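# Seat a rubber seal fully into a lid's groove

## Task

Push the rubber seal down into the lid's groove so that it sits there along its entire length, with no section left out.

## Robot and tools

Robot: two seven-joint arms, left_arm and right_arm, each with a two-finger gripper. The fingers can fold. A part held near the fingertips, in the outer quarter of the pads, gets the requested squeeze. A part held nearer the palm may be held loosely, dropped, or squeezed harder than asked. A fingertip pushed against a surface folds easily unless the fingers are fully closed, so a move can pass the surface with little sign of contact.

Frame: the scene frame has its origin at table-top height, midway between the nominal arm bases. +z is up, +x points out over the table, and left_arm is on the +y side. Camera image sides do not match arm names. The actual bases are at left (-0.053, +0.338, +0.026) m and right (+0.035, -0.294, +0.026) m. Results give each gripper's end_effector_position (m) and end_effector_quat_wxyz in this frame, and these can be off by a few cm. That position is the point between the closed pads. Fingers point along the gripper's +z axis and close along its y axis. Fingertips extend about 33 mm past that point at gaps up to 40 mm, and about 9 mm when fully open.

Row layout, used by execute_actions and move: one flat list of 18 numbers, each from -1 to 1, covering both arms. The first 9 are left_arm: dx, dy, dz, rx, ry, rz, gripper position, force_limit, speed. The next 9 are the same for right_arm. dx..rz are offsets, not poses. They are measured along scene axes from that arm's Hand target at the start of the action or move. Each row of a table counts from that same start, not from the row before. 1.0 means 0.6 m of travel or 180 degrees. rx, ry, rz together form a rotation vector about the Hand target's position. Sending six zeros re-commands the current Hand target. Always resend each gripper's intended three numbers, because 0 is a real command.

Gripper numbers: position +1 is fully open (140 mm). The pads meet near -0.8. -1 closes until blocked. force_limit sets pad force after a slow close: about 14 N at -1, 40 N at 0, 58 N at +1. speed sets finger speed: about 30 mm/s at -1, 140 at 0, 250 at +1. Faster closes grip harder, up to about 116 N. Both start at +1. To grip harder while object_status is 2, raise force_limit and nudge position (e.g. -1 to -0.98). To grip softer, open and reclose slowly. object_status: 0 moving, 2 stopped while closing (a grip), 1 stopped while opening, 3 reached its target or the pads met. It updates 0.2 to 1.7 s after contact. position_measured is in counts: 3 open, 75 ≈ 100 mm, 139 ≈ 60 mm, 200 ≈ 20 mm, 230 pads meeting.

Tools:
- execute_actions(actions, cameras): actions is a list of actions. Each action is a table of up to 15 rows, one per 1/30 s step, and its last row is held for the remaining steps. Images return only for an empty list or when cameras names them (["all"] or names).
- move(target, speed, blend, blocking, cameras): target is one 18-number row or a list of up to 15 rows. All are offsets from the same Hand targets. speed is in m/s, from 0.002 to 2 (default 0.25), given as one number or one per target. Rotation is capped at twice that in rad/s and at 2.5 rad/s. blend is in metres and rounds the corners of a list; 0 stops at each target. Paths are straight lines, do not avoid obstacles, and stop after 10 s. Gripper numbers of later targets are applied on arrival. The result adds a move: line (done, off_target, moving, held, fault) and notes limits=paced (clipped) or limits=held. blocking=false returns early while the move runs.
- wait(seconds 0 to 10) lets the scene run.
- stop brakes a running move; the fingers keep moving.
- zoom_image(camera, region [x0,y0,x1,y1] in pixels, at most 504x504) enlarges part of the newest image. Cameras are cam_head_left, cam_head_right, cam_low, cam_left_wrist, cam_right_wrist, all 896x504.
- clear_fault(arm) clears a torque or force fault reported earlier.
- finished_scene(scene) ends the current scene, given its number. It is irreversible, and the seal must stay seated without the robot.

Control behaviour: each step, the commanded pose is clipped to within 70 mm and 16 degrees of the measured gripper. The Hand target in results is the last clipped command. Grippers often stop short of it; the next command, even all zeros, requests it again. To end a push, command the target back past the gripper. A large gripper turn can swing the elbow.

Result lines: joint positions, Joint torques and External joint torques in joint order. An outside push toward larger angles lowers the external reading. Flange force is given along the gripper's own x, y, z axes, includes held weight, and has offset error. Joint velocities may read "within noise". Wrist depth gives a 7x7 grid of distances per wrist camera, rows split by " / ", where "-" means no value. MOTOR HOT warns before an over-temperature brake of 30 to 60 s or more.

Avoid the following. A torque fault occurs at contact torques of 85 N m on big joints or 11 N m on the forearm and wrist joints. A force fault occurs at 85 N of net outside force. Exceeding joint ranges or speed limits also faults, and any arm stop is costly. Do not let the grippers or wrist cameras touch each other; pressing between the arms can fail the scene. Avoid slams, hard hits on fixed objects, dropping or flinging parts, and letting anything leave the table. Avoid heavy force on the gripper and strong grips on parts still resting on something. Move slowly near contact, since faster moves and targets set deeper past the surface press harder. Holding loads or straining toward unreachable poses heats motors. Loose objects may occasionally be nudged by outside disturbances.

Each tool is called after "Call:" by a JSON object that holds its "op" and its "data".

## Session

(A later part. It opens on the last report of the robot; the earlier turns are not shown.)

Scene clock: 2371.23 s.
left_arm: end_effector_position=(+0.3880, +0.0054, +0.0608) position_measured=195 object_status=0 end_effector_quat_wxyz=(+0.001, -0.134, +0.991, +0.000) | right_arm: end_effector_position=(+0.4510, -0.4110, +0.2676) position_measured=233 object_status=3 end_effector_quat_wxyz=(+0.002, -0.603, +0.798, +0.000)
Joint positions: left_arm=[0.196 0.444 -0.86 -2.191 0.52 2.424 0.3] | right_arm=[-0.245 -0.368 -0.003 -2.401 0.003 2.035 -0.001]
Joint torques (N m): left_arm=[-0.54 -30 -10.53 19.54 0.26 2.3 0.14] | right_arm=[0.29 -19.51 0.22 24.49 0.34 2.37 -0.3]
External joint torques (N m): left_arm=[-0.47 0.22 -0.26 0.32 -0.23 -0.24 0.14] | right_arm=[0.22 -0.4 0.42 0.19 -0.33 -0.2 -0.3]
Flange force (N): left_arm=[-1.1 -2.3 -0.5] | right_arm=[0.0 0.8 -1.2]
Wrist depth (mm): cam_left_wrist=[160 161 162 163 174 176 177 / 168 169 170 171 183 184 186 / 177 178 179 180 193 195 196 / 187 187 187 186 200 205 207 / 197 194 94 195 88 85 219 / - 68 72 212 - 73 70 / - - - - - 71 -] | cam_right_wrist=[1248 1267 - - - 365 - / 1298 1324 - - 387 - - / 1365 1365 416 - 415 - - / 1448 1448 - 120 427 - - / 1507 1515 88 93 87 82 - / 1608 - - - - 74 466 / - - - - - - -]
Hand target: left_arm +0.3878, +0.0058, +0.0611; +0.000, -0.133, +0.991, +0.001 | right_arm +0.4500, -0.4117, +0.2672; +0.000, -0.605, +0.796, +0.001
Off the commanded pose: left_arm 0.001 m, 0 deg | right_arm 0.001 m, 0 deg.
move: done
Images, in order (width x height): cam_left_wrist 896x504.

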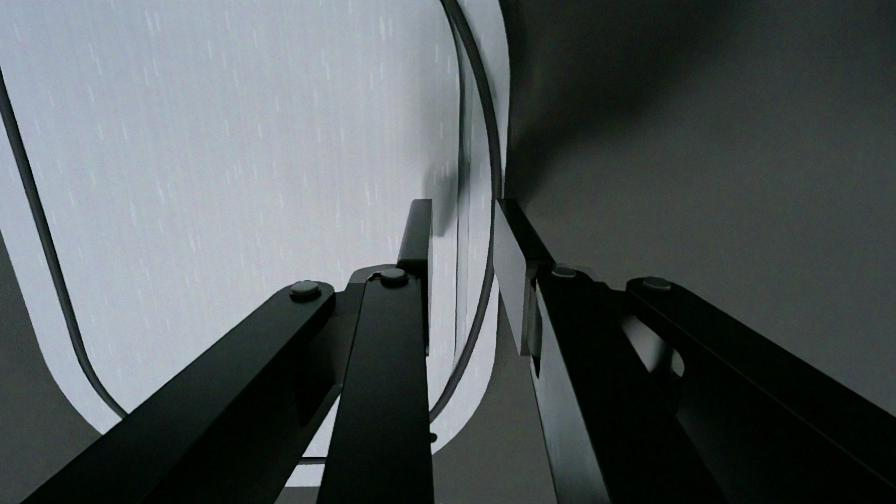

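Call:
{"op": "move", "data": {"target": [[0.0562,0.0157,0.0,0,0,0,-0.324,0.2,0,0,0,0,0,0,0,-1,0,0],[0.0562,0.0157,-0.0205,0,0,0,-0.324,0.2,0,0,0,0,0,0,0,-1,0,0],[0.0562,0.0157,-0.0205,0,0,0,-0.73,0.2,-0.8,0,0,0,0,0,0,-1,0,0]], "speed": 0.06, "cameras": ["cam_left_wrist"]}}

Call:
{"op": "zoom_image", "data": {"camera": "cam_left_wrist", "region": [300, 0, 600, 450]}}

Scene clock: 2400.73 s.
left_arm: end_effector_position=(+0.4200, +0.0157, +0.0485) position_measured=221 object_status=0 end_effector_quat_wxyz=(-0.002, -0.132, +0.991, +0.002) | right_arm: end_effector_position=(+0.4510, -0.4110, +0.2676) position_measured=233 object_status=3 end_effector_quat_wxyz=(+0.002, -0.603, +0.798, +0.000)
Joint positions: left_arm=[0.178 0.521 -0.805 -2.107 0.559 2.398 0.335] | right_arm=[-0.245 -0.368 -0.003 -2.401 0.003 2.035 -0.001]
Joint torques (N m): left_arm=[-1.03 -33.27 -10.72 19.21 0.7 2.72 -0.31] | right_arm=[0.33 -19.54 0.23 24.49 0.34 2.37 -0.25]
External joint torques (N m): left_arm=[-0.83 0.53 0.95 0.17 0.19 0.18 -0.31] | right_arm=[0.29 -0.31 0.47 0.13 -0.33 -0.21 -0.25]
Flange force (N): left_arm=[-1.6 -4.6 5.1] | right_arm=[-0.2 0.7 -1.1]
Wrist depth (mm): cam_left_wrist=[150 150 151 151 163 164 166 / 156 157 158 159 172 173 174 / 164 165 166 167 180 183 184 / 172 174 175 125 189 192 194 / 183 182 81 83 88 199 205 / 191 68 71 67 - 72 215 / - - - - - 69 -] | cam_right_wrist=[1219 1279 - - - 369 - / 1311 1311 - - - - - / 1373 1373 417 - - - - / 1425 1440 437 120 - 429 - / 1515 1498 88 93 87 82 472 / 1608 - - - - 74 478 / - - - - - - -]
Hand target: left_arm +0.4215, +0.0152, +0.0488; +0.000, -0.133, +0.991, +0.001 | right_arm +0.4500, -0.4117, +0.2672; +0.000, -0.605, +0.796, +0.001
Off the commanded pose: left_arm 0.002 m, 0 deg | right_arm 0.001 m, 0 deg.
move: done
Images, in order (width x height): cam_left_wrist 896x504.

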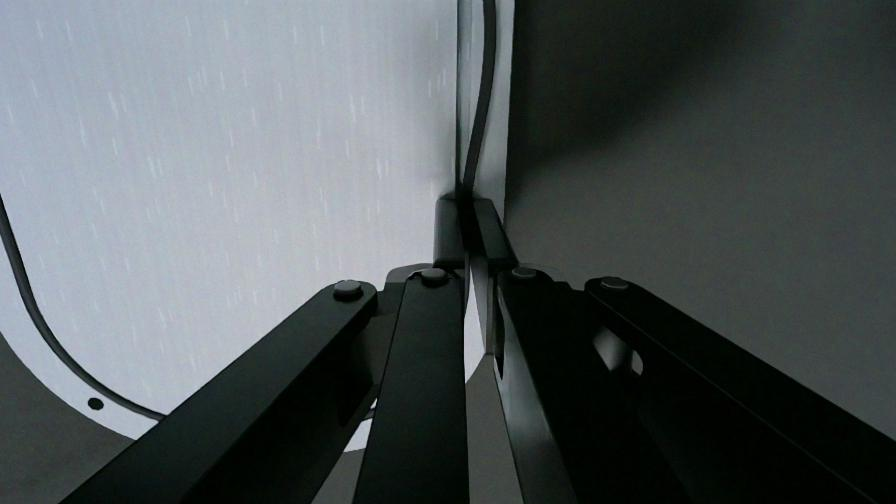

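Scaled by 1.120 from the camera's 896x504 image, which has a finer 1280x720 frame.

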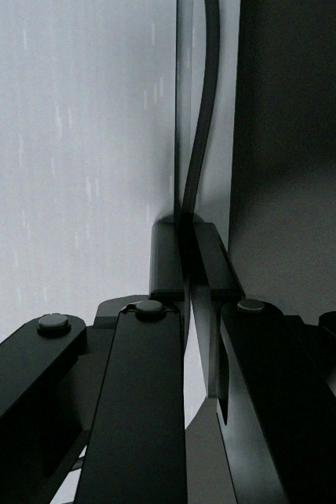

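Call:
{"op": "move", "data": {"target": [[0,0,0,0,0,0,-1,0.2,-0.8,0,0,0,0,0,0,-1,0,0],[0,0,0.003,0,0,0,-1,0.2,-0.8,0,0,0,0,0,0,-1,0,0],[0.0036,0.001,0.003,0,0,0,-1,0.2,-0.8,0,0,0,0,0,0,-1,0,0],[0.0036,0.001,0.001,0,0,0,-0.73,0.2,-0.8,0,0,0,0,0,0,-1,0,0]], "speed": 0.03, "cameras": ["cam_left_wrist"]}}

Call:
{"op": "zoom_image", "data": {"camera": "cam_left_wrist", "region": [300, 0, 600, 450]}}

Scene clock: 2409.47 s.
left_arm: end_effector_position=(+0.4229, +0.0155, +0.0497) position_measured=221 object_status=3 end_effector_quat_wxyz=(-0.001, -0.133, +0.991, +0.000) | right_arm: end_effector_position=(+0.4510, -0.4110, +0.2676) position_measured=233 object_status=3 end_effector_quat_wxyz=(+0.002, -0.603, +0.798, +0.000)
Joint positions: left_arm=[0.178 0.522 -0.804 -2.102 0.559 2.399 0.335] | right_arm=[-0.245 -0.368 -0.003 -2.401 0.003 2.035 -0.001]
Joint torques (N m): left_arm=[-0.72 -33.11 -10.87 19.61 0.55 2.59 -0.1] | right_arm=[0.26 -19.49 0.25 24.5 0.34 2.37 -0.26]
External joint torques (N m): left_arm=[-0.89 0.75 0.46 0.51 0.05 0.07 -0.1] | right_arm=[0.27 -0.33 0.52 0.19 -0.32 -0.2 -0.26]
Flange force (N): left_arm=[-2.7 -5.6 4.0] | right_arm=[-0.3 0.6 -1.2]
Wrist depth (mm): cam_left_wrist=[151 151 152 153 165 165 167 / 158 158 159 161 173 174 175 / 166 166 167 168 182 183 184 / 174 175 176 125 190 193 194 / 185 184 81 83 88 201 207 / 194 68 71 67 - 71 216 / - - - - - 69 -] | cam_right_wrist=[1237 1285 - - 372 372 - / 1304 1248 - - 391 384 - / 1358 1358 - - 408 398 - / 1433 1465 - 120 426 - - / 1533 1507 88 93 87 82 - / 1599 - - - - 74 - / - - - - - - -]
Hand target: left_arm +0.4237, +0.0158, +0.0494; +0.000, -0.133, +0.991, +0.001 | right_arm +0.4500, -0.4117, +0.2672; +0.000, -0.605, +0.796, +0.001
Off the commanded pose: left_arm 0.001 m, 0 deg | right_arm 0.001 m, 0 deg.
move: done
Images, in order (width x height): cam_left_wrist 896x504.

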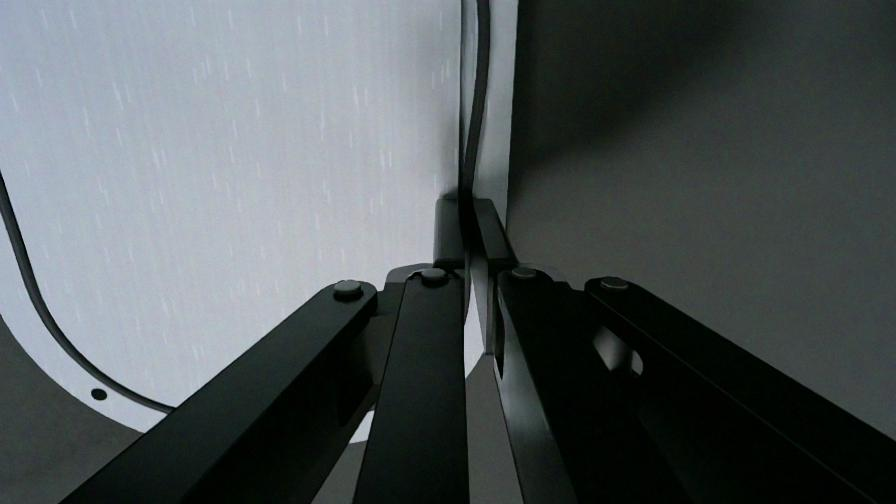

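Scaled by 1.120 from the camera's 896x504 image, which has a finer 1280x720 frame.

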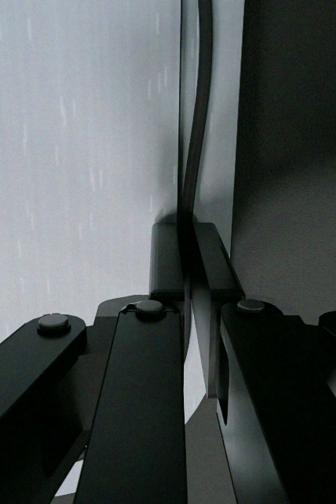

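Call:
{"op": "move", "data": {"target": [[0,0,0,0,0,0,-1,0.2,-0.8,0,0,0,0,0,0,-1,0,0],[0,0,0.002,0,0,0,-1,0.2,-0.8,0,0,0,0,0,0,-1,0,0],[0.003,0.0008,0.002,0,0,0,-1,0.2,-0.8,0,0,0,0,0,0,-1,0,0],[0.003,0.0008,0.0,0,0,0,-0.73,0.2,-0.8,0,0,0,0,0,0,-1,0,0],[0.003,0.0008,0.003,0,0,0,-0.73,0.2,-0.8,0,0,0,0,0,0,-1,0,0],[0.003,0.0008,0.003,0,0,0,-1,0.2,-0.8,0,0,0,0,0,0,-1,0,0],[-0.001,0.0055,-0.0175,0,0,0,-1,0.2,-0.8,0,0,0,0,0,0,-1,0,0]], "speed": 0.03, "cameras": ["cam_left_wrist"]}}

Call:
{"op": "zoom_image", "data": {"camera": "cam_left_wrist", "region": [300, 0, 600, 450]}}

Scene clock: 2421.27 s.
left_arm: end_effector_position=(+0.4250, +0.0166, +0.0483) position_measured=229 object_status=2 end_effector_quat_wxyz=(+0.004, -0.131, +0.991, +0.002) | right_arm: end_effector_position=(+0.4510, -0.4110, +0.2676) position_measured=233 object_status=3 end_effector_quat_wxyz=(+0.002, -0.603, +0.798, +0.000)
Joint positions: left_arm=[0.171 0.522 -0.795 -2.102 0.57 2.404 0.331] | right_arm=[-0.245 -0.368 -0.003 -2.401 0.003 2.035 -0.001]
Joint velocities: left_arm=[-0.004 -0.002 0.001 -0.002 0.002 0.002 -0.006] | right_arm=[within noise]
Joint torques (N m): left_arm=[-0.88 -25.02 -4.84 15.83 2.16 4.62 -0.31] | right_arm=[0.31 -19.51 0.24 24.53 0.33 2.37 -0.28]
External joint torques (N m): left_arm=[-0.9 9.12 6.59 -3.33 1.66 2.07 -0.31] | right_arm=[0.29 -0.3 0.49 0.13 -0.34 -0.21 -0.28]
Flange force (N): left_arm=[-8.7 -13.1 38.1] | right_arm=[-0.2 0.6 -1.1]
Wrist depth (mm): cam_left_wrist=[149 149 150 150 163 163 165 / 155 156 157 158 171 172 174 / 164 165 165 167 180 182 183 / 173 174 174 119 189 192 194 / 183 184 83 83 88 199 206 / 194 - 71 67 - 70 216 / - - - - - 71 -] | cam_right_wrist=[1254 - - - 371 - 396 / 1317 1351 - - - - 388 / 1365 1344 - - - 406 - / 1410 1425 - 120 - - - / 1507 1498 88 93 87 82 - / 1608 - - - - 74 - / - - - - - - -]
Hand target: left_arm +0.4231, +0.0191, +0.0389; +0.000, -0.133, +0.991, +0.001 | right_arm +0.4500, -0.4117, +0.2672; +0.000, -0.605, +0.796, +0.001
Off the commanded pose: left_arm 0.010 m, 1 deg | right_arm 0.001 m, 0 deg.
move: off_target (left_arm)
Images, in order (width x height): cam_left_wrist 896x504.

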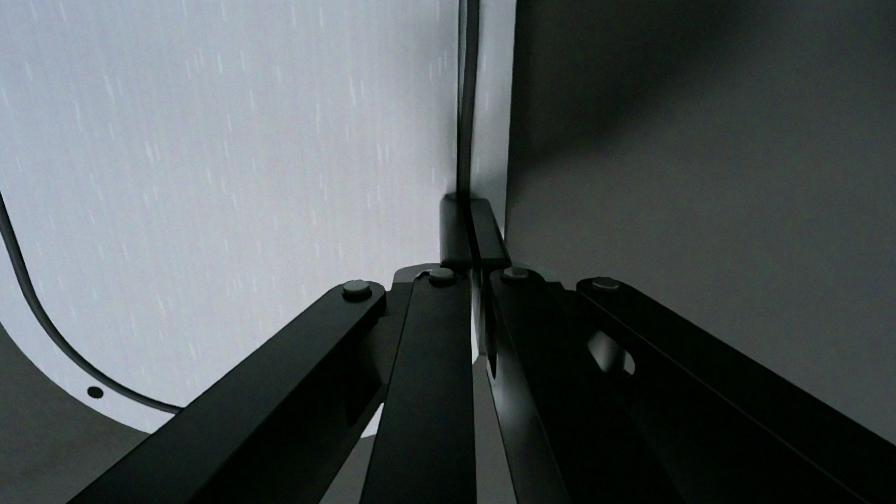

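Scaled by 1.120 from the camera's 896x504 image, which has a finer 1280x720 frame.

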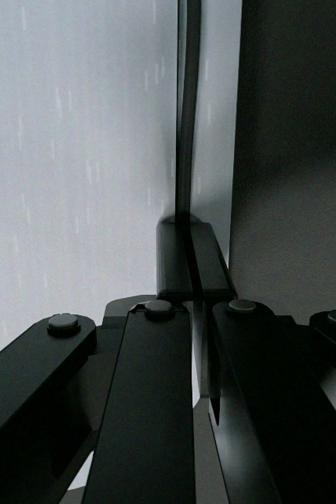

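Call:
{"op": "move", "data": {"target": [[0.004,-0.0045,0.016,0,0,0,-1,0.2,-0.8,0,0,0,0,0,0,-1,0,0],[0.004,-0.0045,0.016,0,0,0,-0.7,0.2,-0.8,0,0,0,0,0,0,-1,0,0],[0.004,-0.0045,0.023,0,0,0,-0.7,0.2,-0.8,0,0,0,0,0,0,-1,0,0],[0.004,-0.0045,0.023,0,0,0,-1,0.2,-0.3,0,0,0,0,0,0,-1,0,0],[0.0,0.0,0.0,0,0,0,-1,0.2,0,0,0,0,0,0,0,-1,0,0],[0.004,-0.0045,0.02,0,0,0,-1,0.2,0,0,0,0,0,0,0,-1,0,0],[0.004,-0.0045,0.06,0,0,0,-0.324,0.2,0,0,0,0,0,0,0,-1,0,0]], "speed": 0.04, "cameras": ["cam_left_wrist"]}}

Call:
{"op": "zoom_image", "data": {"camera": "cam_left_wrist", "region": [300, 0, 600, 450]}}

Scene clock: 2435.33 s.
left_arm: end_effector_position=(+0.4258, +0.0161, +0.0746) position_measured=170 object_status=0 end_effector_quat_wxyz=(+0.001, -0.134, +0.991, +0.000) | right_arm: end_effector_position=(+0.4510, -0.4110, +0.2676) position_measured=233 object_status=3 end_effector_quat_wxyz=(+0.002, -0.603, +0.798, +0.000)
Joint positions: left_arm=[0.223 0.482 -0.858 -2.096 0.522 2.356 0.359] | right_arm=[-0.245 -0.368 -0.003 -2.401 0.003 2.035 -0.001]
Joint torques (N m): left_arm=[-0.22 -32.04 -11.43 20.13 0.32 2.3 0.09] | right_arm=[0.27 -19.54 0.24 24.51 0.33 2.36 -0.26]
External joint torques (N m): left_arm=[-0.23 0.35 -0.18 0.15 -0.21 -0.26 0.09] | right_arm=[0.29 -0.4 0.53 0.21 -0.34 -0.2 -0.26]
Flange force (N): left_arm=[-1.1 -1.6 -0.3] | right_arm=[-0.3 0.7 -1.3]
Wrist depth (mm): cam_left_wrist=[172 173 174 175 187 188 190 / 181 181 183 184 197 198 199 / 190 192 193 193 206 208 210 / 201 202 199 204 162 220 222 / 219 84 93 219 94 88 232 / - 71 67 244 - 77 67 / - - - 261 - - 67] | cam_right_wrist=[1248 382 - - 373 - - / 1298 1260 394 - 391 - 384 / 1358 1380 - - 408 400 408 / 1465 1456 - 120 - - - / 1507 1507 88 93 87 83 - / 1608 - - - - 74 - / - - - - - - -]
Hand target: left_arm +0.4255, +0.0164, +0.0749; +0.000, -0.133, +0.991, +0.001 | right_arm +0.4500, -0.4117, +0.2672; +0.000, -0.605, +0.796, +0.001
Off the commanded pose: left_arm 0.001 m, 0 deg | right_arm 0.001 m, 0 deg.
move: done; target 5's new numbers were sent with left_arm's hand 0.011 m and 1 deg from that target
Images, in order (width x height): cam_left_wrist 896x504.

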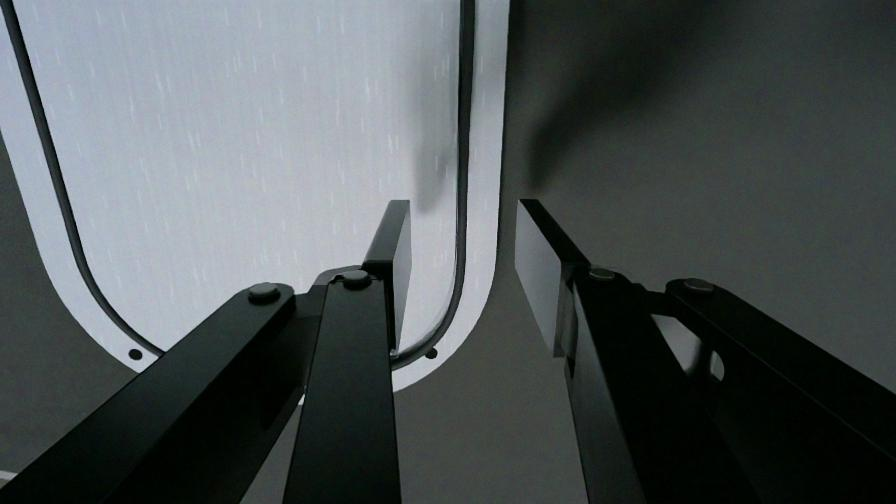

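Scaled by 1.120 from the camera's 896x504 image, which has a finer 1280x720 frame.

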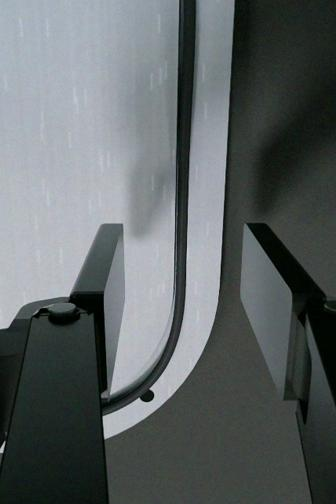

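Call:
{"op": "move", "data": {"target": [[-0.0353,-0.0098,-0.02,0,0,0,-1,0,0,0,0,0,0,0,0,-1,0,0],[-0.0353,-0.0098,-0.029,0,0,0,-1,0,0,0,0,0,0,0,0,-1,0,0],[-0.0393,-0.0048,-0.059,0,0,0,-1,0,0,0,0,0,0,0,0,-1,0,0],[-0.0353,-0.0098,-0.029,0,0,0,-1,0,0,0,0,0,0,0,0,-1,0,0],[-0.0707,-0.0196,-0.029,0,0,0,-1,0,0,0,0,0,0,0,0,-1,0,0],[-0.0747,-0.0146,-0.059,0,0,0,-1,0,0,0,0,0,0,0,0,-1,0,0],[-0.0707,-0.0196,-0.029,0,0,0,-1,0,0,0,0,0,0,0,0,-1,0,0]], "speed": 0.06, "blend": [0.003,0.003,0,0.003,0.003,0,0], "cameras": ["cam_left_wrist"]}}

Call:
{"op": "zoom_image", "data": {"camera": "cam_left_wrist", "region": [360, 0, 560, 300]}}

Scene clock: 2448.00 s.
left_arm: end_effector_position=(+0.3833, +0.0042, +0.0570) position_measured=233 object_status=3 end_effector_quat_wxyz=(+0.001, -0.134, +0.991, +0.000) | right_arm: end_effector_position=(+0.4510, -0.4110, +0.2676) position_measured=233 object_status=3 end_effector_quat_wxyz=(+0.002, -0.603, +0.798, +0.000)
Joint positions: left_arm=[0.186 0.442 -0.853 -2.203 0.523 2.437 0.29] | right_arm=[-0.245 -0.368 -0.003 -2.401 0.003 2.035 -0.001]
Joint velocities: left_arm=[0.002 0 -0.001 0 -0.001 -0.004 0.004] | right_arm=[within noise]
Joint torques (N m): left_arm=[-0.18 -29.98 -10.79 19.42 -0.03 2.31 0.09] | right_arm=[0.3 -19.49 0.25 24.49 0.34 2.38 -0.3]
External joint torques (N m): left_arm=[-0.39 0.19 -0.9 0.28 -0.51 -0.22 0.09] | right_arm=[0.3 -0.37 0.51 0.2 -0.33 -0.19 -0.3]
Flange force (N): left_arm=[0.0 -1.0 -2.7] | right_arm=[-0.2 0.6 -1.2]
Wrist depth (mm): cam_left_wrist=[157 157 159 161 171 172 173 / 164 165 167 167 180 181 182 / 173 174 175 176 189 191 191 / 182 184 184 138 198 202 203 / 193 193 82 83 88 209 215 / 203 68 71 67 - 70 226 / - - - - - 71 -] | cam_right_wrist=[1243 1311 - 359 372 - - / 1311 1311 - - 391 386 - / 1373 1351 - - 410 - - / 1448 1425 - 120 - 428 - / 1533 1542 88 93 87 82 - / 1649 - - - - 74 - / - - - - - - -]
Hand target: left_arm +0.3831, +0.0047, +0.0575; +0.000, -0.133, +0.991, +0.001 | right_arm +0.4500, -0.4117, +0.2672; +0.000, -0.605, +0.796, +0.001
Off the commanded pose: left_arm 0.001 m, 0 deg | right_arm 0.001 m, 0 deg.
move: done; blend cut to 0.0027 m at target 1, 0.0027 m at target 2
Images, in order (width x height): cam_left_wrist 896x504.

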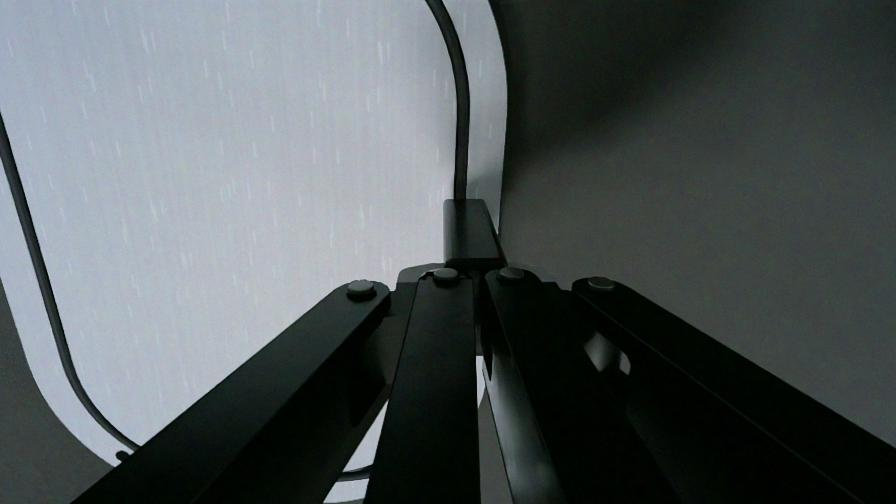

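Scaled by 1.680 from the camera's 896x504 image, which has a finer 1280x720 frame.

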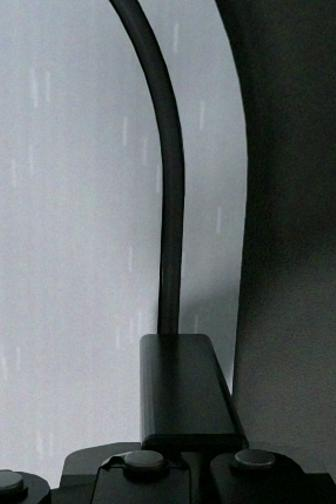

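Call:
{"op": "move", "data": {"target": [[-0.0353,-0.0098,0.0,0,0,0,-1,0,0,0,0,0,0,0,0,-1,0,0],[-0.0393,-0.0048,-0.03,0,0,0,-1,0,0,0,0,0,0,0,0,-1,0,0],[-0.0353,-0.0098,0.0,0,0,0,-1,0,0,0,0,0,0,0,0,-1,0,0],[-0.0707,-0.0196,0.0,0,0,0,-1,0,0,0,0,0,0,0,0,-1,0,0],[-0.0747,-0.0146,-0.03,0,0,0,-1,0,0,0,0,0,0,0,0,-1,0,0],[-0.0707,-0.0196,0.0,0,0,0,-1,0,0,0,0,0,0,0,0,-1,0,0],[-0.02,-0.02,0.1,0,0,0,-0.324,0,0,0,0,0,0,0,0,-1,0,0]], "speed": [0.06,0.06,0.06,0.06,0.06,0.06,0.15], "blend": [0.003,0,0.003,0.003,0,0.003,0], "cameras": ["cam_left_wrist"]}}

Call:
{"op": "zoom_image", "data": {"camera": "cam_left_wrist", "region": [300, 0, 600, 450]}}

Scene clock: 2459.70 s.
left_arm: end_effector_position=(+0.3715, -0.0076, +0.1174) position_measured=170 object_status=0 end_effector_quat_wxyz=(+0.001, -0.134, +0.991, +0.000) | right_arm: end_effector_position=(+0.4510, -0.4110, +0.2676) position_measured=233 object_status=3 end_effector_quat_wxyz=(+0.002, -0.603, +0.798, +0.000)
Joint positions: left_arm=[0.281 0.309 -1.001 -2.2 0.366 2.337 0.362] | right_arm=[-0.245 -0.368 -0.003 -2.401 0.003 2.035 -0.001]
Joint torques (N m): left_arm=[-0.48 -23.91 -8.11 21.56 0.46 2.32 0.06] | right_arm=[0.32 -19.53 0.22 24.51 0.34 2.38 -0.26]
External joint torques (N m): left_arm=[-0.48 0.7 -0.16 0.41 -0.08 -0.21 0.06] | right_arm=[0.32 -0.3 0.5 0.13 -0.33 -0.2 -0.26]
Flange force (N): left_arm=[-2.3 -4.6 1.3] | right_arm=[-0.3 0.6 -1.0]
Wrist depth (mm): cam_left_wrist=[221 213 213 216 227 228 229 / 229 224 224 226 238 239 241 / 245 235 235 237 250 252 254 / 258 248 245 248 162 266 269 / 272 84 93 266 94 88 280 / - 71 67 289 - 77 67 / - - - 316 - - 67] | cam_right_wrist=[1243 1260 - - - - - / 1311 1273 - - - - - / 1373 1344 - - - - - / 1433 1433 458 132 - 426 - / 1515 1515 88 95 87 82 - / 1618 - - - - 74 - / - - - - - - -]
Hand target: left_arm +0.3711, -0.0073, +0.1175; +0.000, -0.133, +0.991, +0.001 | right_arm +0.4500, -0.4117, +0.2672; +0.000, -0.605, +0.796, +0.001
Off the commanded pose: left_arm 0.000 m, 0 deg | right_arm 0.001 m, 0 deg.
move: done
Images, in order (width x height): cam_left_wrist 896x504.

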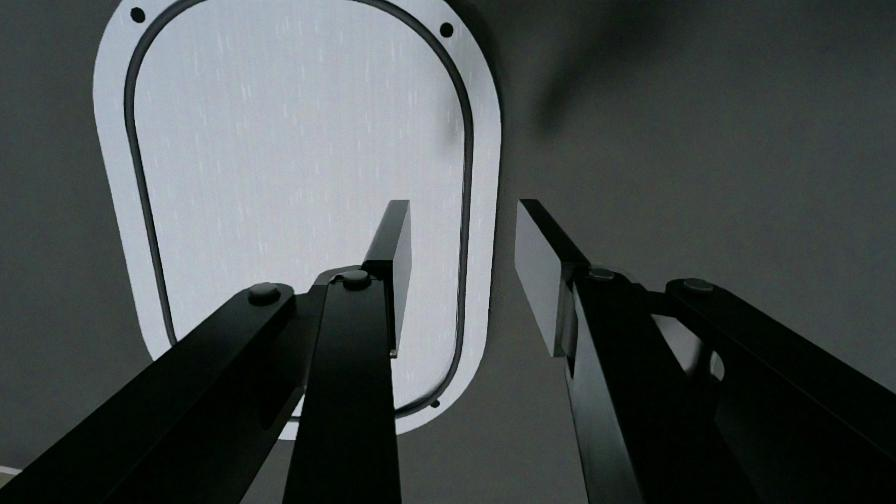

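Scaled by 1.120 from the camera's 896x504 image, which has a finer 1280x720 frame.

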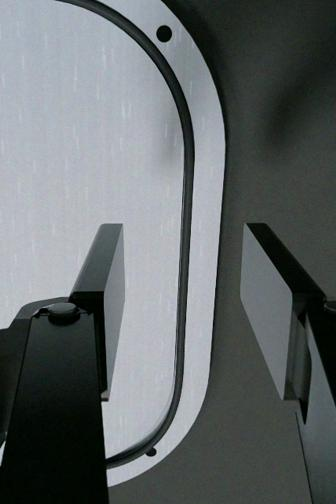

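Call:
{"op": "move", "data": {"target": [[0.163,0.038,-0.05,0,0,0.4328,-1,0,0,0,0,0,0,0,0,-1,0,0],[0.163,0.038,-0.08,0,0,0.4328,-1,0,0,0,0,0,0,0,0,-1,0,0]], "speed": 0.25, "cameras": ["cam_left_wrist"]}}

Call:
{"op": "zoom_image", "data": {"camera": "cam_left_wrist", "region": [250, 100, 700, 400]}}

Scene clock: 2481.97 s.
left_arm: end_effector_position=(+0.4673, +0.0158, +0.0692) position_measured=233 object_status=3 end_effector_quat_wxyz=(+0.003, +0.725, -0.689, -0.002) | right_arm: end_effector_position=(+0.4510, -0.4110, +0.2676) position_measured=233 object_status=3 end_effector_quat_wxyz=(+0.002, -0.603, +0.798, +0.000)
Joint positions: left_arm=[-0.196 0.453 -0.393 -1.969 0.237 2.372 -0.76] | right_arm=[-0.245 -0.368 -0.003 -2.401 0.003 2.035 -0.001]
Joint velocities: left_arm=[-0.001 0 0.003 0.001 0.002 0.004 -0.006] | right_arm=[within noise]
Joint torques (N m): left_arm=[-1.01 -41.03 -4.64 21.35 1.01 2.87 -0.31] | right_arm=[0.32 -19.53 0.25 24.5 0.34 2.37 -0.27]
External joint torques (N m): left_arm=[-1.03 0.65 0.6 -0.15 0.46 0.23 -0.31] | right_arm=[0.34 -0.42 0.55 0.29 -0.32 -0.18 -0.27]
Flange force (N): left_arm=[2.7 -0.8 3.2] | right_arm=[-0.4 0.6 -1.4]
Wrist depth (mm): cam_left_wrist=[178 178 169 170 171 173 174 / 187 187 177 179 180 182 183 / 196 198 191 188 191 191 202 / 209 208 210 119 201 217 218 / 225 220 82 83 88 224 232 / 1272 - 71 67 - 70 244 / - - - - - 71 -] | cam_right_wrist=[1248 - 372 - - - - / 1317 1285 - 399 - - - / 1373 1331 - - - - - / 1433 1433 - 120 - - - / 1507 1507 88 93 87 83 - / 1608 - - - - 74 - / - - - - - - -]
Hand target: left_arm +0.4689, +0.0155, +0.0695; +0.001, +0.726, -0.687, +0.000 | right_arm +0.4500, -0.4117, +0.2672; +0.000, -0.605, +0.796, +0.001
Off the commanded pose: left_arm 0.002 m, 0 deg | right_arm 0.001 m, 0 deg.
move: done
Images, in order (width x height): cam_left_wrist 896x504.

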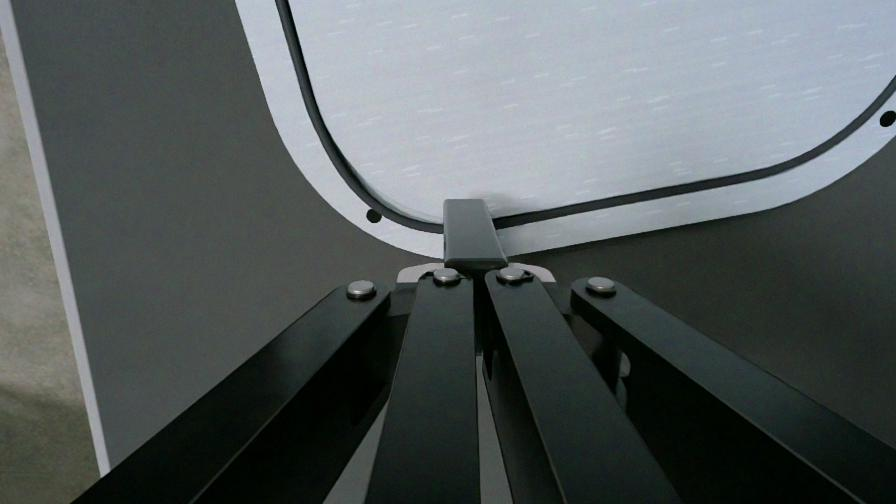

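Scaled by 1.120 from the camera's 896x504 image, which has a finer 1280x720 frame.

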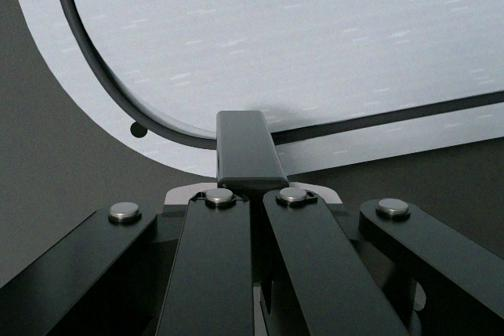

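Call:
{"op": "move", "data": {"target": [[0.0015,0.0018,-0.019,0,0,0.016,-1,0,0,0,0,0,0,0,0,-1,0,0],[-0.004,0.0078,-0.0483,0,0,0.016,-1,0,0,0,0,0,0,0,0,-1,0,0]], "speed": 0.06}}

Scene clock: 2501.50 s.
left_arm: end_effector_position=(+0.4675, +0.0153, +0.0479) position_measured=233 object_status=3 end_effector_quat_wxyz=(+0.001, +0.741, -0.672, +0.003) | right_arm: end_effector_position=(+0.4510, -0.4110, +0.2676) position_measured=233 object_status=3 end_effector_quat_wxyz=(+0.002, -0.603, +0.798, +0.000)
Joint positions: left_arm=[-0.228 0.481 -0.355 -1.986 0.245 2.432 -0.813] | right_arm=[-0.245 -0.368 -0.003 -2.401 0.003 2.035 -0.001]
Joint velocities: left_arm=[0 0 0.001 -0.001 -0.001 0.002 -0.006] | right_arm=[within noise]
Joint torques (N m): left_arm=[0.16 -36.11 -1.92 17.97 1.33 3.44 -0.25] | right_arm=[0.28 -19.53 0.22 24.49 0.35 2.37 -0.25]
External joint torques (N m): left_arm=[0.07 5.94 3.01 -2.84 0.81 0.8 -0.25] | right_arm=[0.29 -0.3 0.51 0.13 -0.32 -0.2 -0.25]
Flange force (N): left_arm=[1.7 -2.4 15.8] | right_arm=[-0.3 0.6 -1.1]
Wrist depth (mm): cam_left_wrist=[160 160 151 151 152 152 153 / 168 168 158 159 160 160 162 / 177 178 167 167 169 169 170 / 187 187 188 125 175 179 193 / 198 197 82 83 88 199 205 / 209 - 71 67 - 70 215 / - - - - - 71 -] | cam_right_wrist=[1260 1192 - - - - - / 1317 1254 - 394 - - - / 1351 1358 - - - - - / 1448 1417 - 120 - - 441 / 1533 1524 88 93 87 98 - / 1618 - - - - 74 - / - - - - - - -]
Hand target: left_arm +0.4665, +0.0201, +0.0405; +0.001, +0.743, -0.669, +0.000 | right_arm +0.4500, -0.4117, +0.2672; +0.000, -0.605, +0.796, +0.001
Off the commanded pose: left_arm 0.009 m, 1 deg | right_arm 0.001 m, 0 deg.
move: off_target (left_arm)

Call:
{"op": "move", "data": {"target": [[0,0,-0.0075,0,0,0,-1,0,0,0,0,0,0,0,0,-1,0,0],[0.0055,-0.0058,0.0292,0,0,0,-1,0,0,0,0,0,0,0,0,-1,0,0],[0.0183,-0.0053,0.0292,0,0,-0.0444,-1,0,0,0,0,0,0,0,0,-1,0,0],[0.014,0.0032,-0.0075,0,0,-0.0444,-1,0,0,0,0,0,0,0,0,-1,0,0],[0.0183,-0.0053,0.0292,0,0,-0.0444,-1,0,0,0,0,0,0,0,0,-1,0,0],[0.031,-0.0068,0.0292,0,0,-0.0889,-1,0,0,0,0,0,0,0,0,-1,0,0],[0.0267,0.0017,-0.0075,0,0,-0.0889,-1,0,0,0,0,0,0,0,0,-1,0,0],[0.031,-0.0068,0.0292,0,0,-0.0889,-1,0,0,0,0,0,0,0,0,-1,0,0],[0.0435,-0.0098,0.0292,0,0,-0.1333,-1,0,0,0,0,0,0,0,0,-1,0,0],[0.0392,-0.0013,-0.0075,0,0,-0.1333,-1,0,0,0,0,0,0,0,0,-1,0,0],[0.0435,-0.0098,0.0292,0,0,-0.1333,-1,0,0,0,0,0,0,0,0,-1,0,0]], "speed": 0.06, "blend": [0,0.003,0.003,0,0.003,0.003,0,0.003,0.003,0,0], "cameras": ["cam_left_wrist"]}}

Call:
{"op": "zoom_image", "data": {"camera": "cam_left_wrist", "region": [250, 100, 700, 400]}}

Scene clock: 2523.23 s.
left_arm: end_effector_position=(+0.4932, +0.0141, +0.0576) position_measured=233 object_status=3 end_effector_quat_wxyz=(+0.001, -0.589, +0.808, -0.001) | right_arm: end_effector_position=(+0.4510, -0.4110, +0.2676) position_measured=233 object_status=3 end_effector_quat_wxyz=(+0.002, -0.603, +0.798, +0.000)
Joint positions: left_arm=[-0.111 0.55 -0.476 -1.879 0.345 2.35 -0.444] | right_arm=[-0.245 -0.368 -0.003 -2.401 0.003 2.035 -0.001]
Joint velocities: left_arm=[0 0 -0.001 0 0 -0.005 0.001] | right_arm=[within noise]
Joint torques (N m): left_arm=[-0.33 -42.63 -7.89 21.55 0.1 2.46 0.04] | right_arm=[0.25 -19.52 0.23 24.5 0.35 2.37 -0.27]
External joint torques (N m): left_arm=[-0.33 0.53 -0.21 0.27 -0.45 -0.17 0.04] | right_arm=[0.28 -0.44 0.54 0.21 -0.32 -0.2 -0.26]
Flange force (N): left_arm=[1.0 -2.8 0.1] | right_arm=[-0.3 0.9 -1.3]
Wrist depth (mm): cam_left_wrist=[169 161 158 159 160 160 162 / 176 177 166 167 169 169 181 / 186 186 178 175 178 191 192 / 1119 197 198 125 199 202 203 / 1205 207 82 83 88 209 216 / 1259 - 71 67 - 70 228 / - - - - - 71 -] | cam_right_wrist=[1243 1165 - - - 366 - / 1291 1260 - - 388 391 - / 1395 1358 - - 408 - - / 1448 1433 435 121 122 442 - / 1524 1507 88 93 87 82 - / 1628 - - - - 74 - / - - - - - - -]
Hand target: left_arm +0.4926, +0.0143, +0.0581; -0.001, -0.588, +0.809, +0.000 | right_arm +0.4500, -0.4117, +0.2672; +0.000, -0.605, +0.796, +0.001
Off the commanded pose: left_arm 0.001 m, 0 deg | right_arm 0.001 m, 0 deg.
move: done
Images, in order (width x height): cam_left_wrist 896x504.

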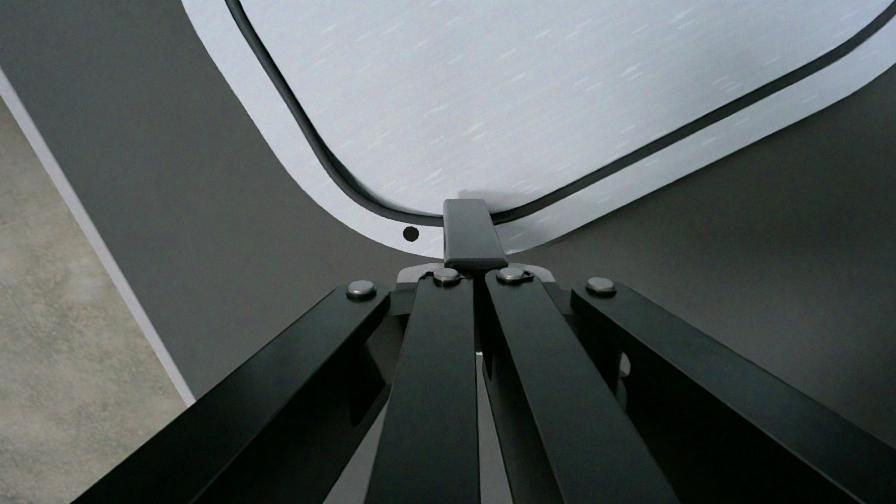

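Scaled by 1.120 from the camera's 896x504 image, which has a finer 1280x720 frame.

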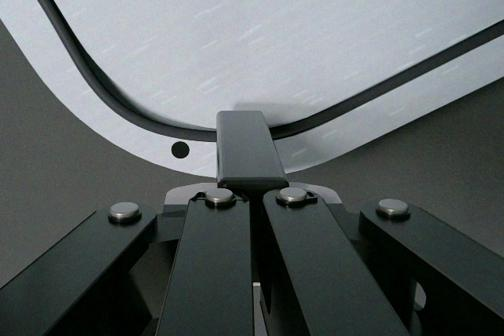

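Call:
{"op": "move", "data": {"target": [[0.0118,-0.0048,0.0,0,0,-0.0444,-1,0,0,0,0,0,0,0,0,-1,0,0],[0.0075,0.0037,-0.0368,0,0,-0.0444,-1,0,0,0,0,0,0,0,0,-1,0,0],[0.0118,-0.0048,0.0,0,0,-0.0444,-1,0,0,0,0,0,0,0,0,-1,0,0],[0.0228,-0.0113,0.0,0,0,-0.0889,-1,0,0,0,0,0,0,0,0,-1,0,0],[0.0185,-0.0028,-0.0368,0,0,-0.0889,-1,0,0,0,0,0,0,0,0,-1,0,0],[0.0228,-0.0113,0.0,0,0,-0.0889,-1,0,0,0,0,0,0,0,0,-1,0,0],[0.0328,-0.0193,0.0,0,0,-0.1333,-1,0,0,0,0,0,0,0,0,-1,0,0],[0.0285,-0.0108,-0.0368,0,0,-0.1333,-1,0,0,0,0,0,0,0,0,-1,0,0],[0.0328,-0.0193,0.0,0,0,-0.1333,-1,0,0,0,0,0,0,0,0,-1,0,0],[0.0418,-0.0285,0.0,0,0,-0.1778,-1,0,0,0,0,0,0,0,0,-1,0,0],[0.0375,-0.02,-0.0368,0,0,-0.1778,-1,0,0,0,0,0,0,0,0,-1,0,0],[0.0418,-0.0285,0.0,0,0,-0.1778,-1,0,0,0,0,0,0,0,0,-1,0,0]], "speed": 0.06, "blend": [0.003,0,0.003,0.003,0,0.003,0.003,0,0.003,0.003,0,0], "cameras": ["cam_left_wrist"]}}

Call:
{"op": "zoom_image", "data": {"camera": "cam_left_wrist", "region": [250, 100, 700, 400]}}

Scene clock: 2552.73 s.
left_arm: end_effector_position=(+0.5181, -0.0031, +0.0573) position_measured=233 object_status=3 end_effector_quat_wxyz=(+0.001, -0.343, +0.939, +0.000) | right_arm: end_effector_position=(+0.4510, -0.4110, +0.2676) position_measured=233 object_status=3 end_effector_quat_wxyz=(+0.002, -0.603, +0.798, +0.000)
Joint positions: left_arm=[-0.015 0.683 -0.623 -1.733 0.498 2.254 0.033] | right_arm=[-0.245 -0.368 -0.003 -2.401 0.003 2.035 -0.001]
Joint velocities: left_arm=[0 -0.002 -0.001 0 0 -0.005 0.003] | right_arm=[within noise]
Joint torques (N m): left_arm=[-0.3 -44.19 -12.06 21.3 0.12 2.29 0.09] | right_arm=[0.29 -19.5 0.25 24.51 0.35 2.38 -0.27]
External joint torques (N m): left_arm=[-0.29 0.49 -0.18 0.36 -0.46 -0.29 0.09] | right_arm=[0.29 -0.33 0.52 0.19 -0.32 -0.19 -0.27]
Flange force (N): left_arm=[-1.0 -3.7 -0.2] | right_arm=[-0.3 0.6 -1.1]
Wrist depth (mm): cam_left_wrist=[166 156 157 158 159 162 173 / 175 164 165 166 167 180 181 / 184 184 174 174 177 190 191 / 194 195 194 138 198 201 203 / 1199 204 82 83 88 209 216 / 1240 - 71 67 - 70 227 / - - - - - 71 -] | cam_right_wrist=[1237 384 - - - - - / 1298 1324 - - - 388 - / 1380 1358 427 - - 406 - / 1440 1425 - 120 427 - - / 1524 1524 88 93 87 87 - / 1608 - - - - 74 - / - - - - - - -]
Hand target: left_arm +0.5177, -0.0028, +0.0581; +0.000, -0.342, +0.940, +0.001 | right_arm +0.4500, -0.4117, +0.2672; +0.000, -0.605, +0.796, +0.001
Off the commanded pose: left_arm 0.001 m, 0 deg | right_arm 0.001 m, 0 deg.
move: done
Images, in order (width x height): cam_left_wrist 896x504.

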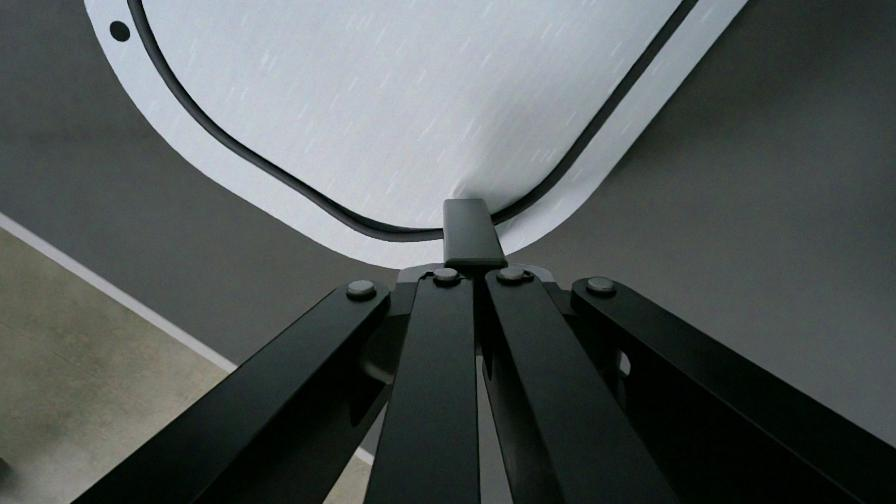

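Scaled by 1.120 from the camera's 896x504 image, which has a finer 1280x720 frame.

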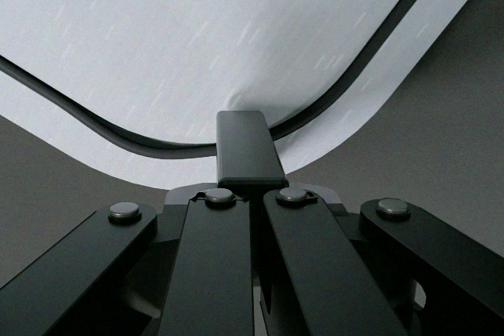

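Call:
{"op": "move", "data": {"target": [[0.0073,-0.0103,0.0,0,0,-0.0444,-1,0,0,0,0,0,0,0,0,-1,0,0],[0.003,-0.0018,-0.038,0,0,-0.0444,-1,0,0,0,0,0,0,0,0,-1,0,0],[0.0073,-0.0103,0.0,0,0,-0.0444,-1,0,0,0,0,0,0,0,0,-1,0,0],[0.0133,-0.0217,0.0,0,0,-0.0889,-1,0,0,0,0,0,0,0,0,-1,0,0],[0.009,-0.0132,-0.038,0,0,-0.0889,-1,0,0,0,0,0,0,0,0,-1,0,0],[0.0133,-0.0217,0.0,0,0,-0.0889,-1,0,0,0,0,0,0,0,0,-1,0,0],[0.0177,-0.0337,0.0,0,0,-0.1333,-1,0,0,0,0,0,0,0,0,-1,0,0],[0.0134,-0.0252,-0.038,0,0,-0.1333,-1,0,0,0,0,0,0,0,0,-1,0,0],[0.0177,-0.0337,0.0,0,0,-0.1333,-1,0,0,0,0,0,0,0,0,-1,0,0],[0.0225,-0.053,0.0,0,0,-0.146,-1,0,0,0,0,0,0,0,0,-1,0,0],[0.0182,-0.0445,-0.038,0,0,-0.146,-1,0,0,0,0,0,0,0,0,-1,0,0],[0.0225,-0.053,0.0,0,0,-0.146,-1,0,0,0,0,0,0,0,0,-1,0,0]], "speed": 0.06, "blend": [0.003,0,0.003,0.003,0,0.003,0.003,0,0.003,0.003,0,0], "cameras": ["cam_left_wrist"]}}

Call:
{"op": "zoom_image", "data": {"camera": "cam_left_wrist", "region": [250, 100, 700, 400]}}

Scene clock: 2586.03 s.
left_arm: end_effector_position=(+0.5317, -0.0350, +0.0574) position_measured=233 object_status=3 end_effector_quat_wxyz=(+0.002, -0.121, +0.993, +0.000) | right_arm: end_effector_position=(+0.4510, -0.4110, +0.2676) position_measured=233 object_status=3 end_effector_quat_wxyz=(+0.002, -0.603, +0.798, +0.000)
Joint positions: left_arm=[-0.005 0.811 -0.725 -1.585 0.619 2.157 0.418] | right_arm=[-0.245 -0.368 -0.003 -2.401 0.003 2.035 -0.001]
Joint velocities: left_arm=[0.001 0 0.001 -0.001 -0.001 -0.005 0.002] | right_arm=[within noise]
Joint torques (N m): left_arm=[-0.43 -46.11 -15.21 20.72 0.2 2.31 0.18] | right_arm=[0.28 -19.48 0.25 24.5 0.35 2.37 -0.26]
External joint torques (N m): left_arm=[-0.08 0.63 0.25 0.52 -0.42 -0.26 0.18] | right_arm=[0.27 -0.25 0.52 0.1 -0.32 -0.21 -0.26]
Flange force (N): left_arm=[-3.8 -3.7 0.3] | right_arm=[-0.3 0.6 -1.0]
Wrist depth (mm): cam_left_wrist=[158 156 157 158 159 170 172 / 172 164 165 166 167 180 181 / 183 173 173 173 176 190 191 / 193 194 183 125 186 200 202 / 204 205 82 83 88 207 214 / 1246 - 71 67 - 70 225 / - - - - - 71 -] | cam_right_wrist=[1237 1197 - - 365 - - / 1311 1285 - - - - - / 1358 1365 - - - - - / 1417 1417 - 120 439 427 - / 1507 1507 88 93 87 82 450 / 1628 - - - - 74 472 / - - - - - - -]
Hand target: left_arm +0.5312, -0.0346, +0.0581; +0.000, -0.120, +0.993, +0.001 | right_arm +0.4500, -0.4117, +0.2672; +0.000, -0.605, +0.796, +0.001
Off the commanded pose: left_arm 0.001 m, 0 deg | right_arm 0.001 m, 0 deg.
move: done
Images, in order (width x height): cam_left_wrist 896x504.

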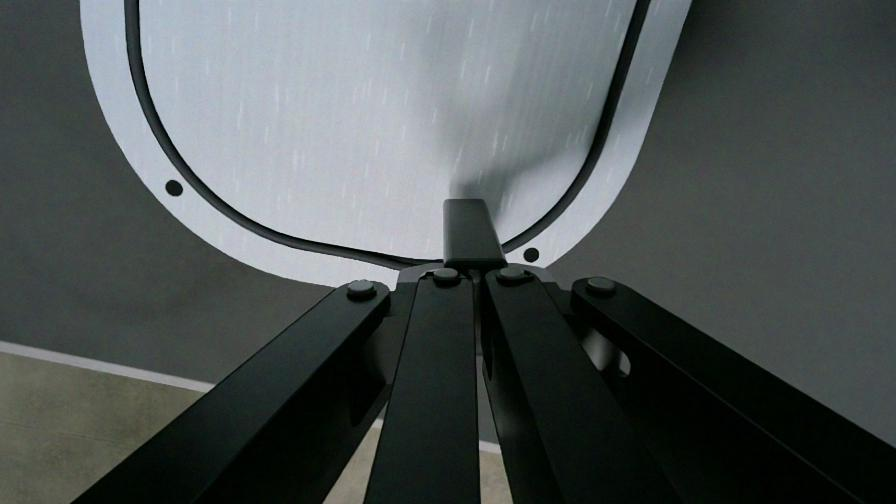

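Scaled by 1.120 from the camera's 896x504 image, which has a finer 1280x720 frame.

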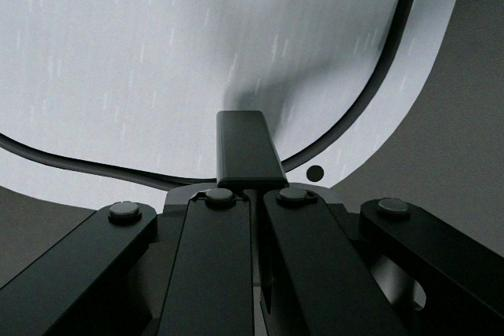

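Call:
{"op": "move", "data": {"target": [[-0.03,0.03,0.15,0,0,0,-1,0,0,0,0,0,0,0,0,-1,0,0],[-0.3687,0.3077,0.2867,0,0,0.017,-1,0,0,0,0,0,0,0,0,-1,0,0],[-0.3687,0.3077,0.2867,0,0,0.017,-1,0,0,0.151,0.659,-0.15,0,0,-0.323,-1,0,0],[-0.3687,0.3077,0.2867,0,0,0.017,-1,0,0,0.151,0.659,-0.33,0,0,-0.323,-1,0,0]], "speed": [0.25,0.3,0.3,0.12], "blend": [0.02,0,0.02,0], "cameras": ["cam_right_wrist"]}}

Scene clock: 2609.17 s.
left_arm: end_effector_position=(+0.3094, +0.1494, +0.2307) position_measured=233 object_status=3 end_effector_quat_wxyz=(-0.001, -0.149, +0.989, +0.000) | right_arm: end_effector_position=(+0.5385, -0.0171, +0.0675) position_measured=233 object_status=3 end_effector_quat_wxyz=(-0.003, -0.144, +0.990, +0.000)
Joint positions: left_arm=[0.192 -0.507 -0.645 -2.519 -0.34 2.073 1.069] | right_arm=[0.123 0.362 0.411 -2.117 -0.215 2.434 1.929]
Joint velocities: left_arm=[within noise] | right_arm=[0 0 0 0 0.001 0 0.008]
Joint torques (N m): left_arm=[-0.7 -9.69 7.26 22.24 0.64 2.76 0.15] | right_arm=[0.88 -39.03 4.71 20.53 0.55 2.53 0.13]
External joint torques (N m): left_arm=[-0.73 0.5 -0.2 -0.57 -0.04 0.3 0.15] | right_arm=[0.98 -2.4 -0.06 0.33 0 0.11 0.13]
Flange force (N): left_arm=[0.7 0.1 2.5] | right_arm=[4.3 0.5 -3.9]
Wrist depth (mm): cam_left_wrist=[324 326 331 331 331 330 333 / 333 334 345 346 348 347 349 / 352 350 365 366 366 368 368 / 372 369 384 120 381 386 388 / 394 388 79 83 88 400 408 / 425 - 71 67 - 70 427 / - - - - - 71 -] | cam_right_wrist=[191 180 179 178 178 187 - / 200 188 188 187 187 193 200 / - 210 197 196 196 - - / - 219 222 131 205 - - / 1285 - 88 93 87 82 - / 1351 - - - - 74 - / - - - - - - -]
Hand target: left_arm +0.3099, +0.1500, +0.2301; +0.000, -0.146, +0.989, +0.001 | right_arm +0.5406, -0.0163, +0.0692; +0.000, -0.142, +0.990, +0.001
Off the commanded pose: left_arm 0.001 m, 0 deg | right_arm 0.003 m, 0 deg.
move: done; limits=paced
Images, in order (width x height): cam_right_wrist 896x504.

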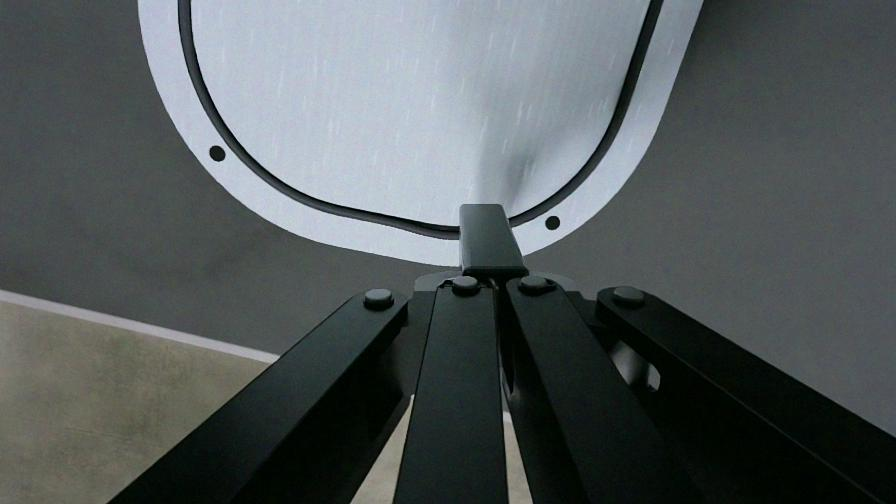

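Call:
{"op": "zoom_image", "data": {"camera": "cam_right_wrist", "region": [180, 60, 580, 300]}}

Scaled by 1.260 from the camera's 896x504 image, which has a finer 1280x720 frame.

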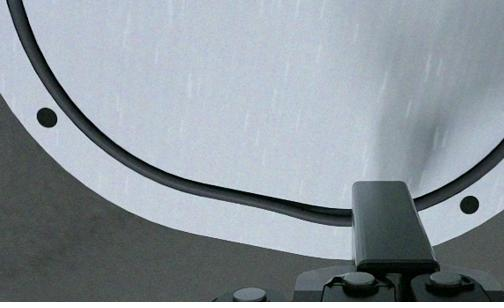

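Call:
{"op": "move", "data": {"target": [[0,0,0,0,0,0,-1,0,0,0.0067,0.0003,-0.032,0,0,0.017,-1,0,0],[0,0,0,0,0,0,-1,0,0,-0.0005,-0.0032,-0.058,0,0,0.017,-1,0,0],[0,0,0,0,0,0,-1,0,0,0.0067,0.0003,-0.032,0,0,0.017,-1,0,0],[0,0,0,0,0,0,-1,0,0,0.0127,-0.023,-0.032,0,0,-0.066,-1,0,0],[0,0,0,0,0,0,-1,0,0,0.0055,-0.0265,-0.058,0,0,-0.066,-1,0,0],[0,0,0,0,0,0,-1,0,0,0.0127,-0.023,-0.032,0,0,-0.066,-1,0,0],[0,0,0,0,0,0,-1,0,0,0.0142,-0.0412,-0.032,0,0,-0.066,-1,0,0],[0,0,0,0,0,0,-1,0,0,0.007,-0.0447,-0.058,0,0,-0.066,-1,0,0],[0,0,0,0,0,0,-1,0,0,0.0142,-0.0412,-0.032,0,0,-0.066,-1,0,0]], "speed": 0.06, "blend": [0.003,0,0.003,0.003,0,0.003,0.003,0,0], "cameras": ["cam_right_wrist"]}}

Call:
{"op": "zoom_image", "data": {"camera": "cam_right_wrist", "region": [180, 60, 680, 360]}}

Scene clock: 2639.57 s.
left_arm: end_effector_position=(+0.3094, +0.1494, +0.2307) position_measured=233 object_status=3 end_effector_quat_wxyz=(-0.001, -0.149, +0.989, +0.000) | right_arm: end_effector_position=(+0.5496, -0.0411, +0.0491) position_measured=233 object_status=3 end_effector_quat_wxyz=(+0.001, -0.038, +0.999, +0.001)
Joint positions: left_arm=[0.192 -0.507 -0.645 -2.519 -0.34 2.073 1.069] | right_arm=[0.149 0.382 0.335 -2.136 -0.204 2.491 2.091]
Joint velocities: left_arm=[within noise] | right_arm=[-0.001 -0.002 0.001 0 0 -0.003 -0.003]
Joint torques (N m): left_arm=[-0.71 -9.67 7.28 22.25 0.66 2.76 0.12] | right_arm=[-0.26 -39.73 5.01 19.9 0.91 2.29 -0.28]
External joint torques (N m): left_arm=[-0.7 0.49 -0.13 -0.53 -0.02 0.3 0.12] | right_arm=[-0.33 -2.08 0.66 0.2 0.38 -0.16 -0.28]
Flange force (N): left_arm=[0.6 0.1 2.4] | right_arm=[4.0 -2.6 -5.9]
Wrist depth (mm): cam_left_wrist=[324 327 329 331 331 331 333 / 334 338 346 347 348 349 349 / 352 353 364 364 366 366 368 / 370 372 386 119 380 387 389 / 393 387 79 83 88 399 409 / 356 - 71 67 - 70 427 / - - - - - 71 -] | cam_right_wrist=[- 162 161 161 161 161 172 / - 170 169 169 169 168 180 / 191 175 178 178 178 179 - / 202 - 188 131 182 202 - / 210 - 93 93 87 83 210 / 1317 - - - - 74 218 / - - - - - - -]
Hand target: left_arm +0.3099, +0.1500, +0.2301; +0.000, -0.146, +0.989, +0.001 | right_arm +0.5492, -0.0411, +0.0500; +0.000, -0.039, +0.999, +0.001
Off the commanded pose: left_arm 0.001 m, 0 deg | right_arm 0.001 m, 0 deg.
move: done
Images, in order (width x height): cam_right_wrist 896x504.

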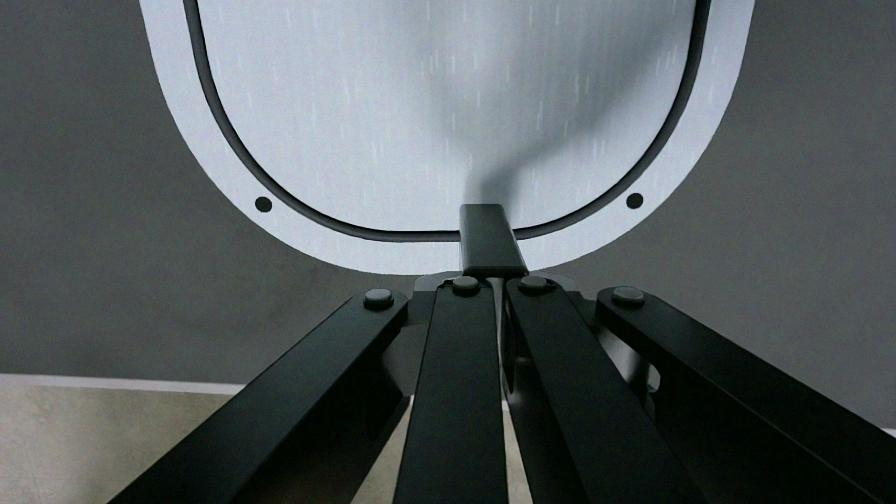

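Scaled by 1.008 from the camera's 896x504 image, which has a finer 1280x720 frame.

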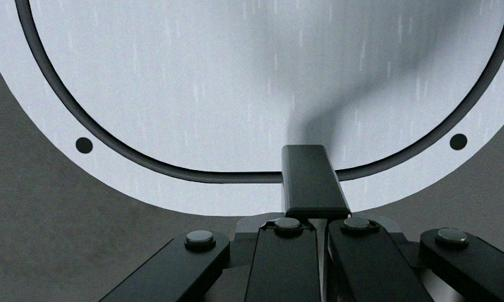

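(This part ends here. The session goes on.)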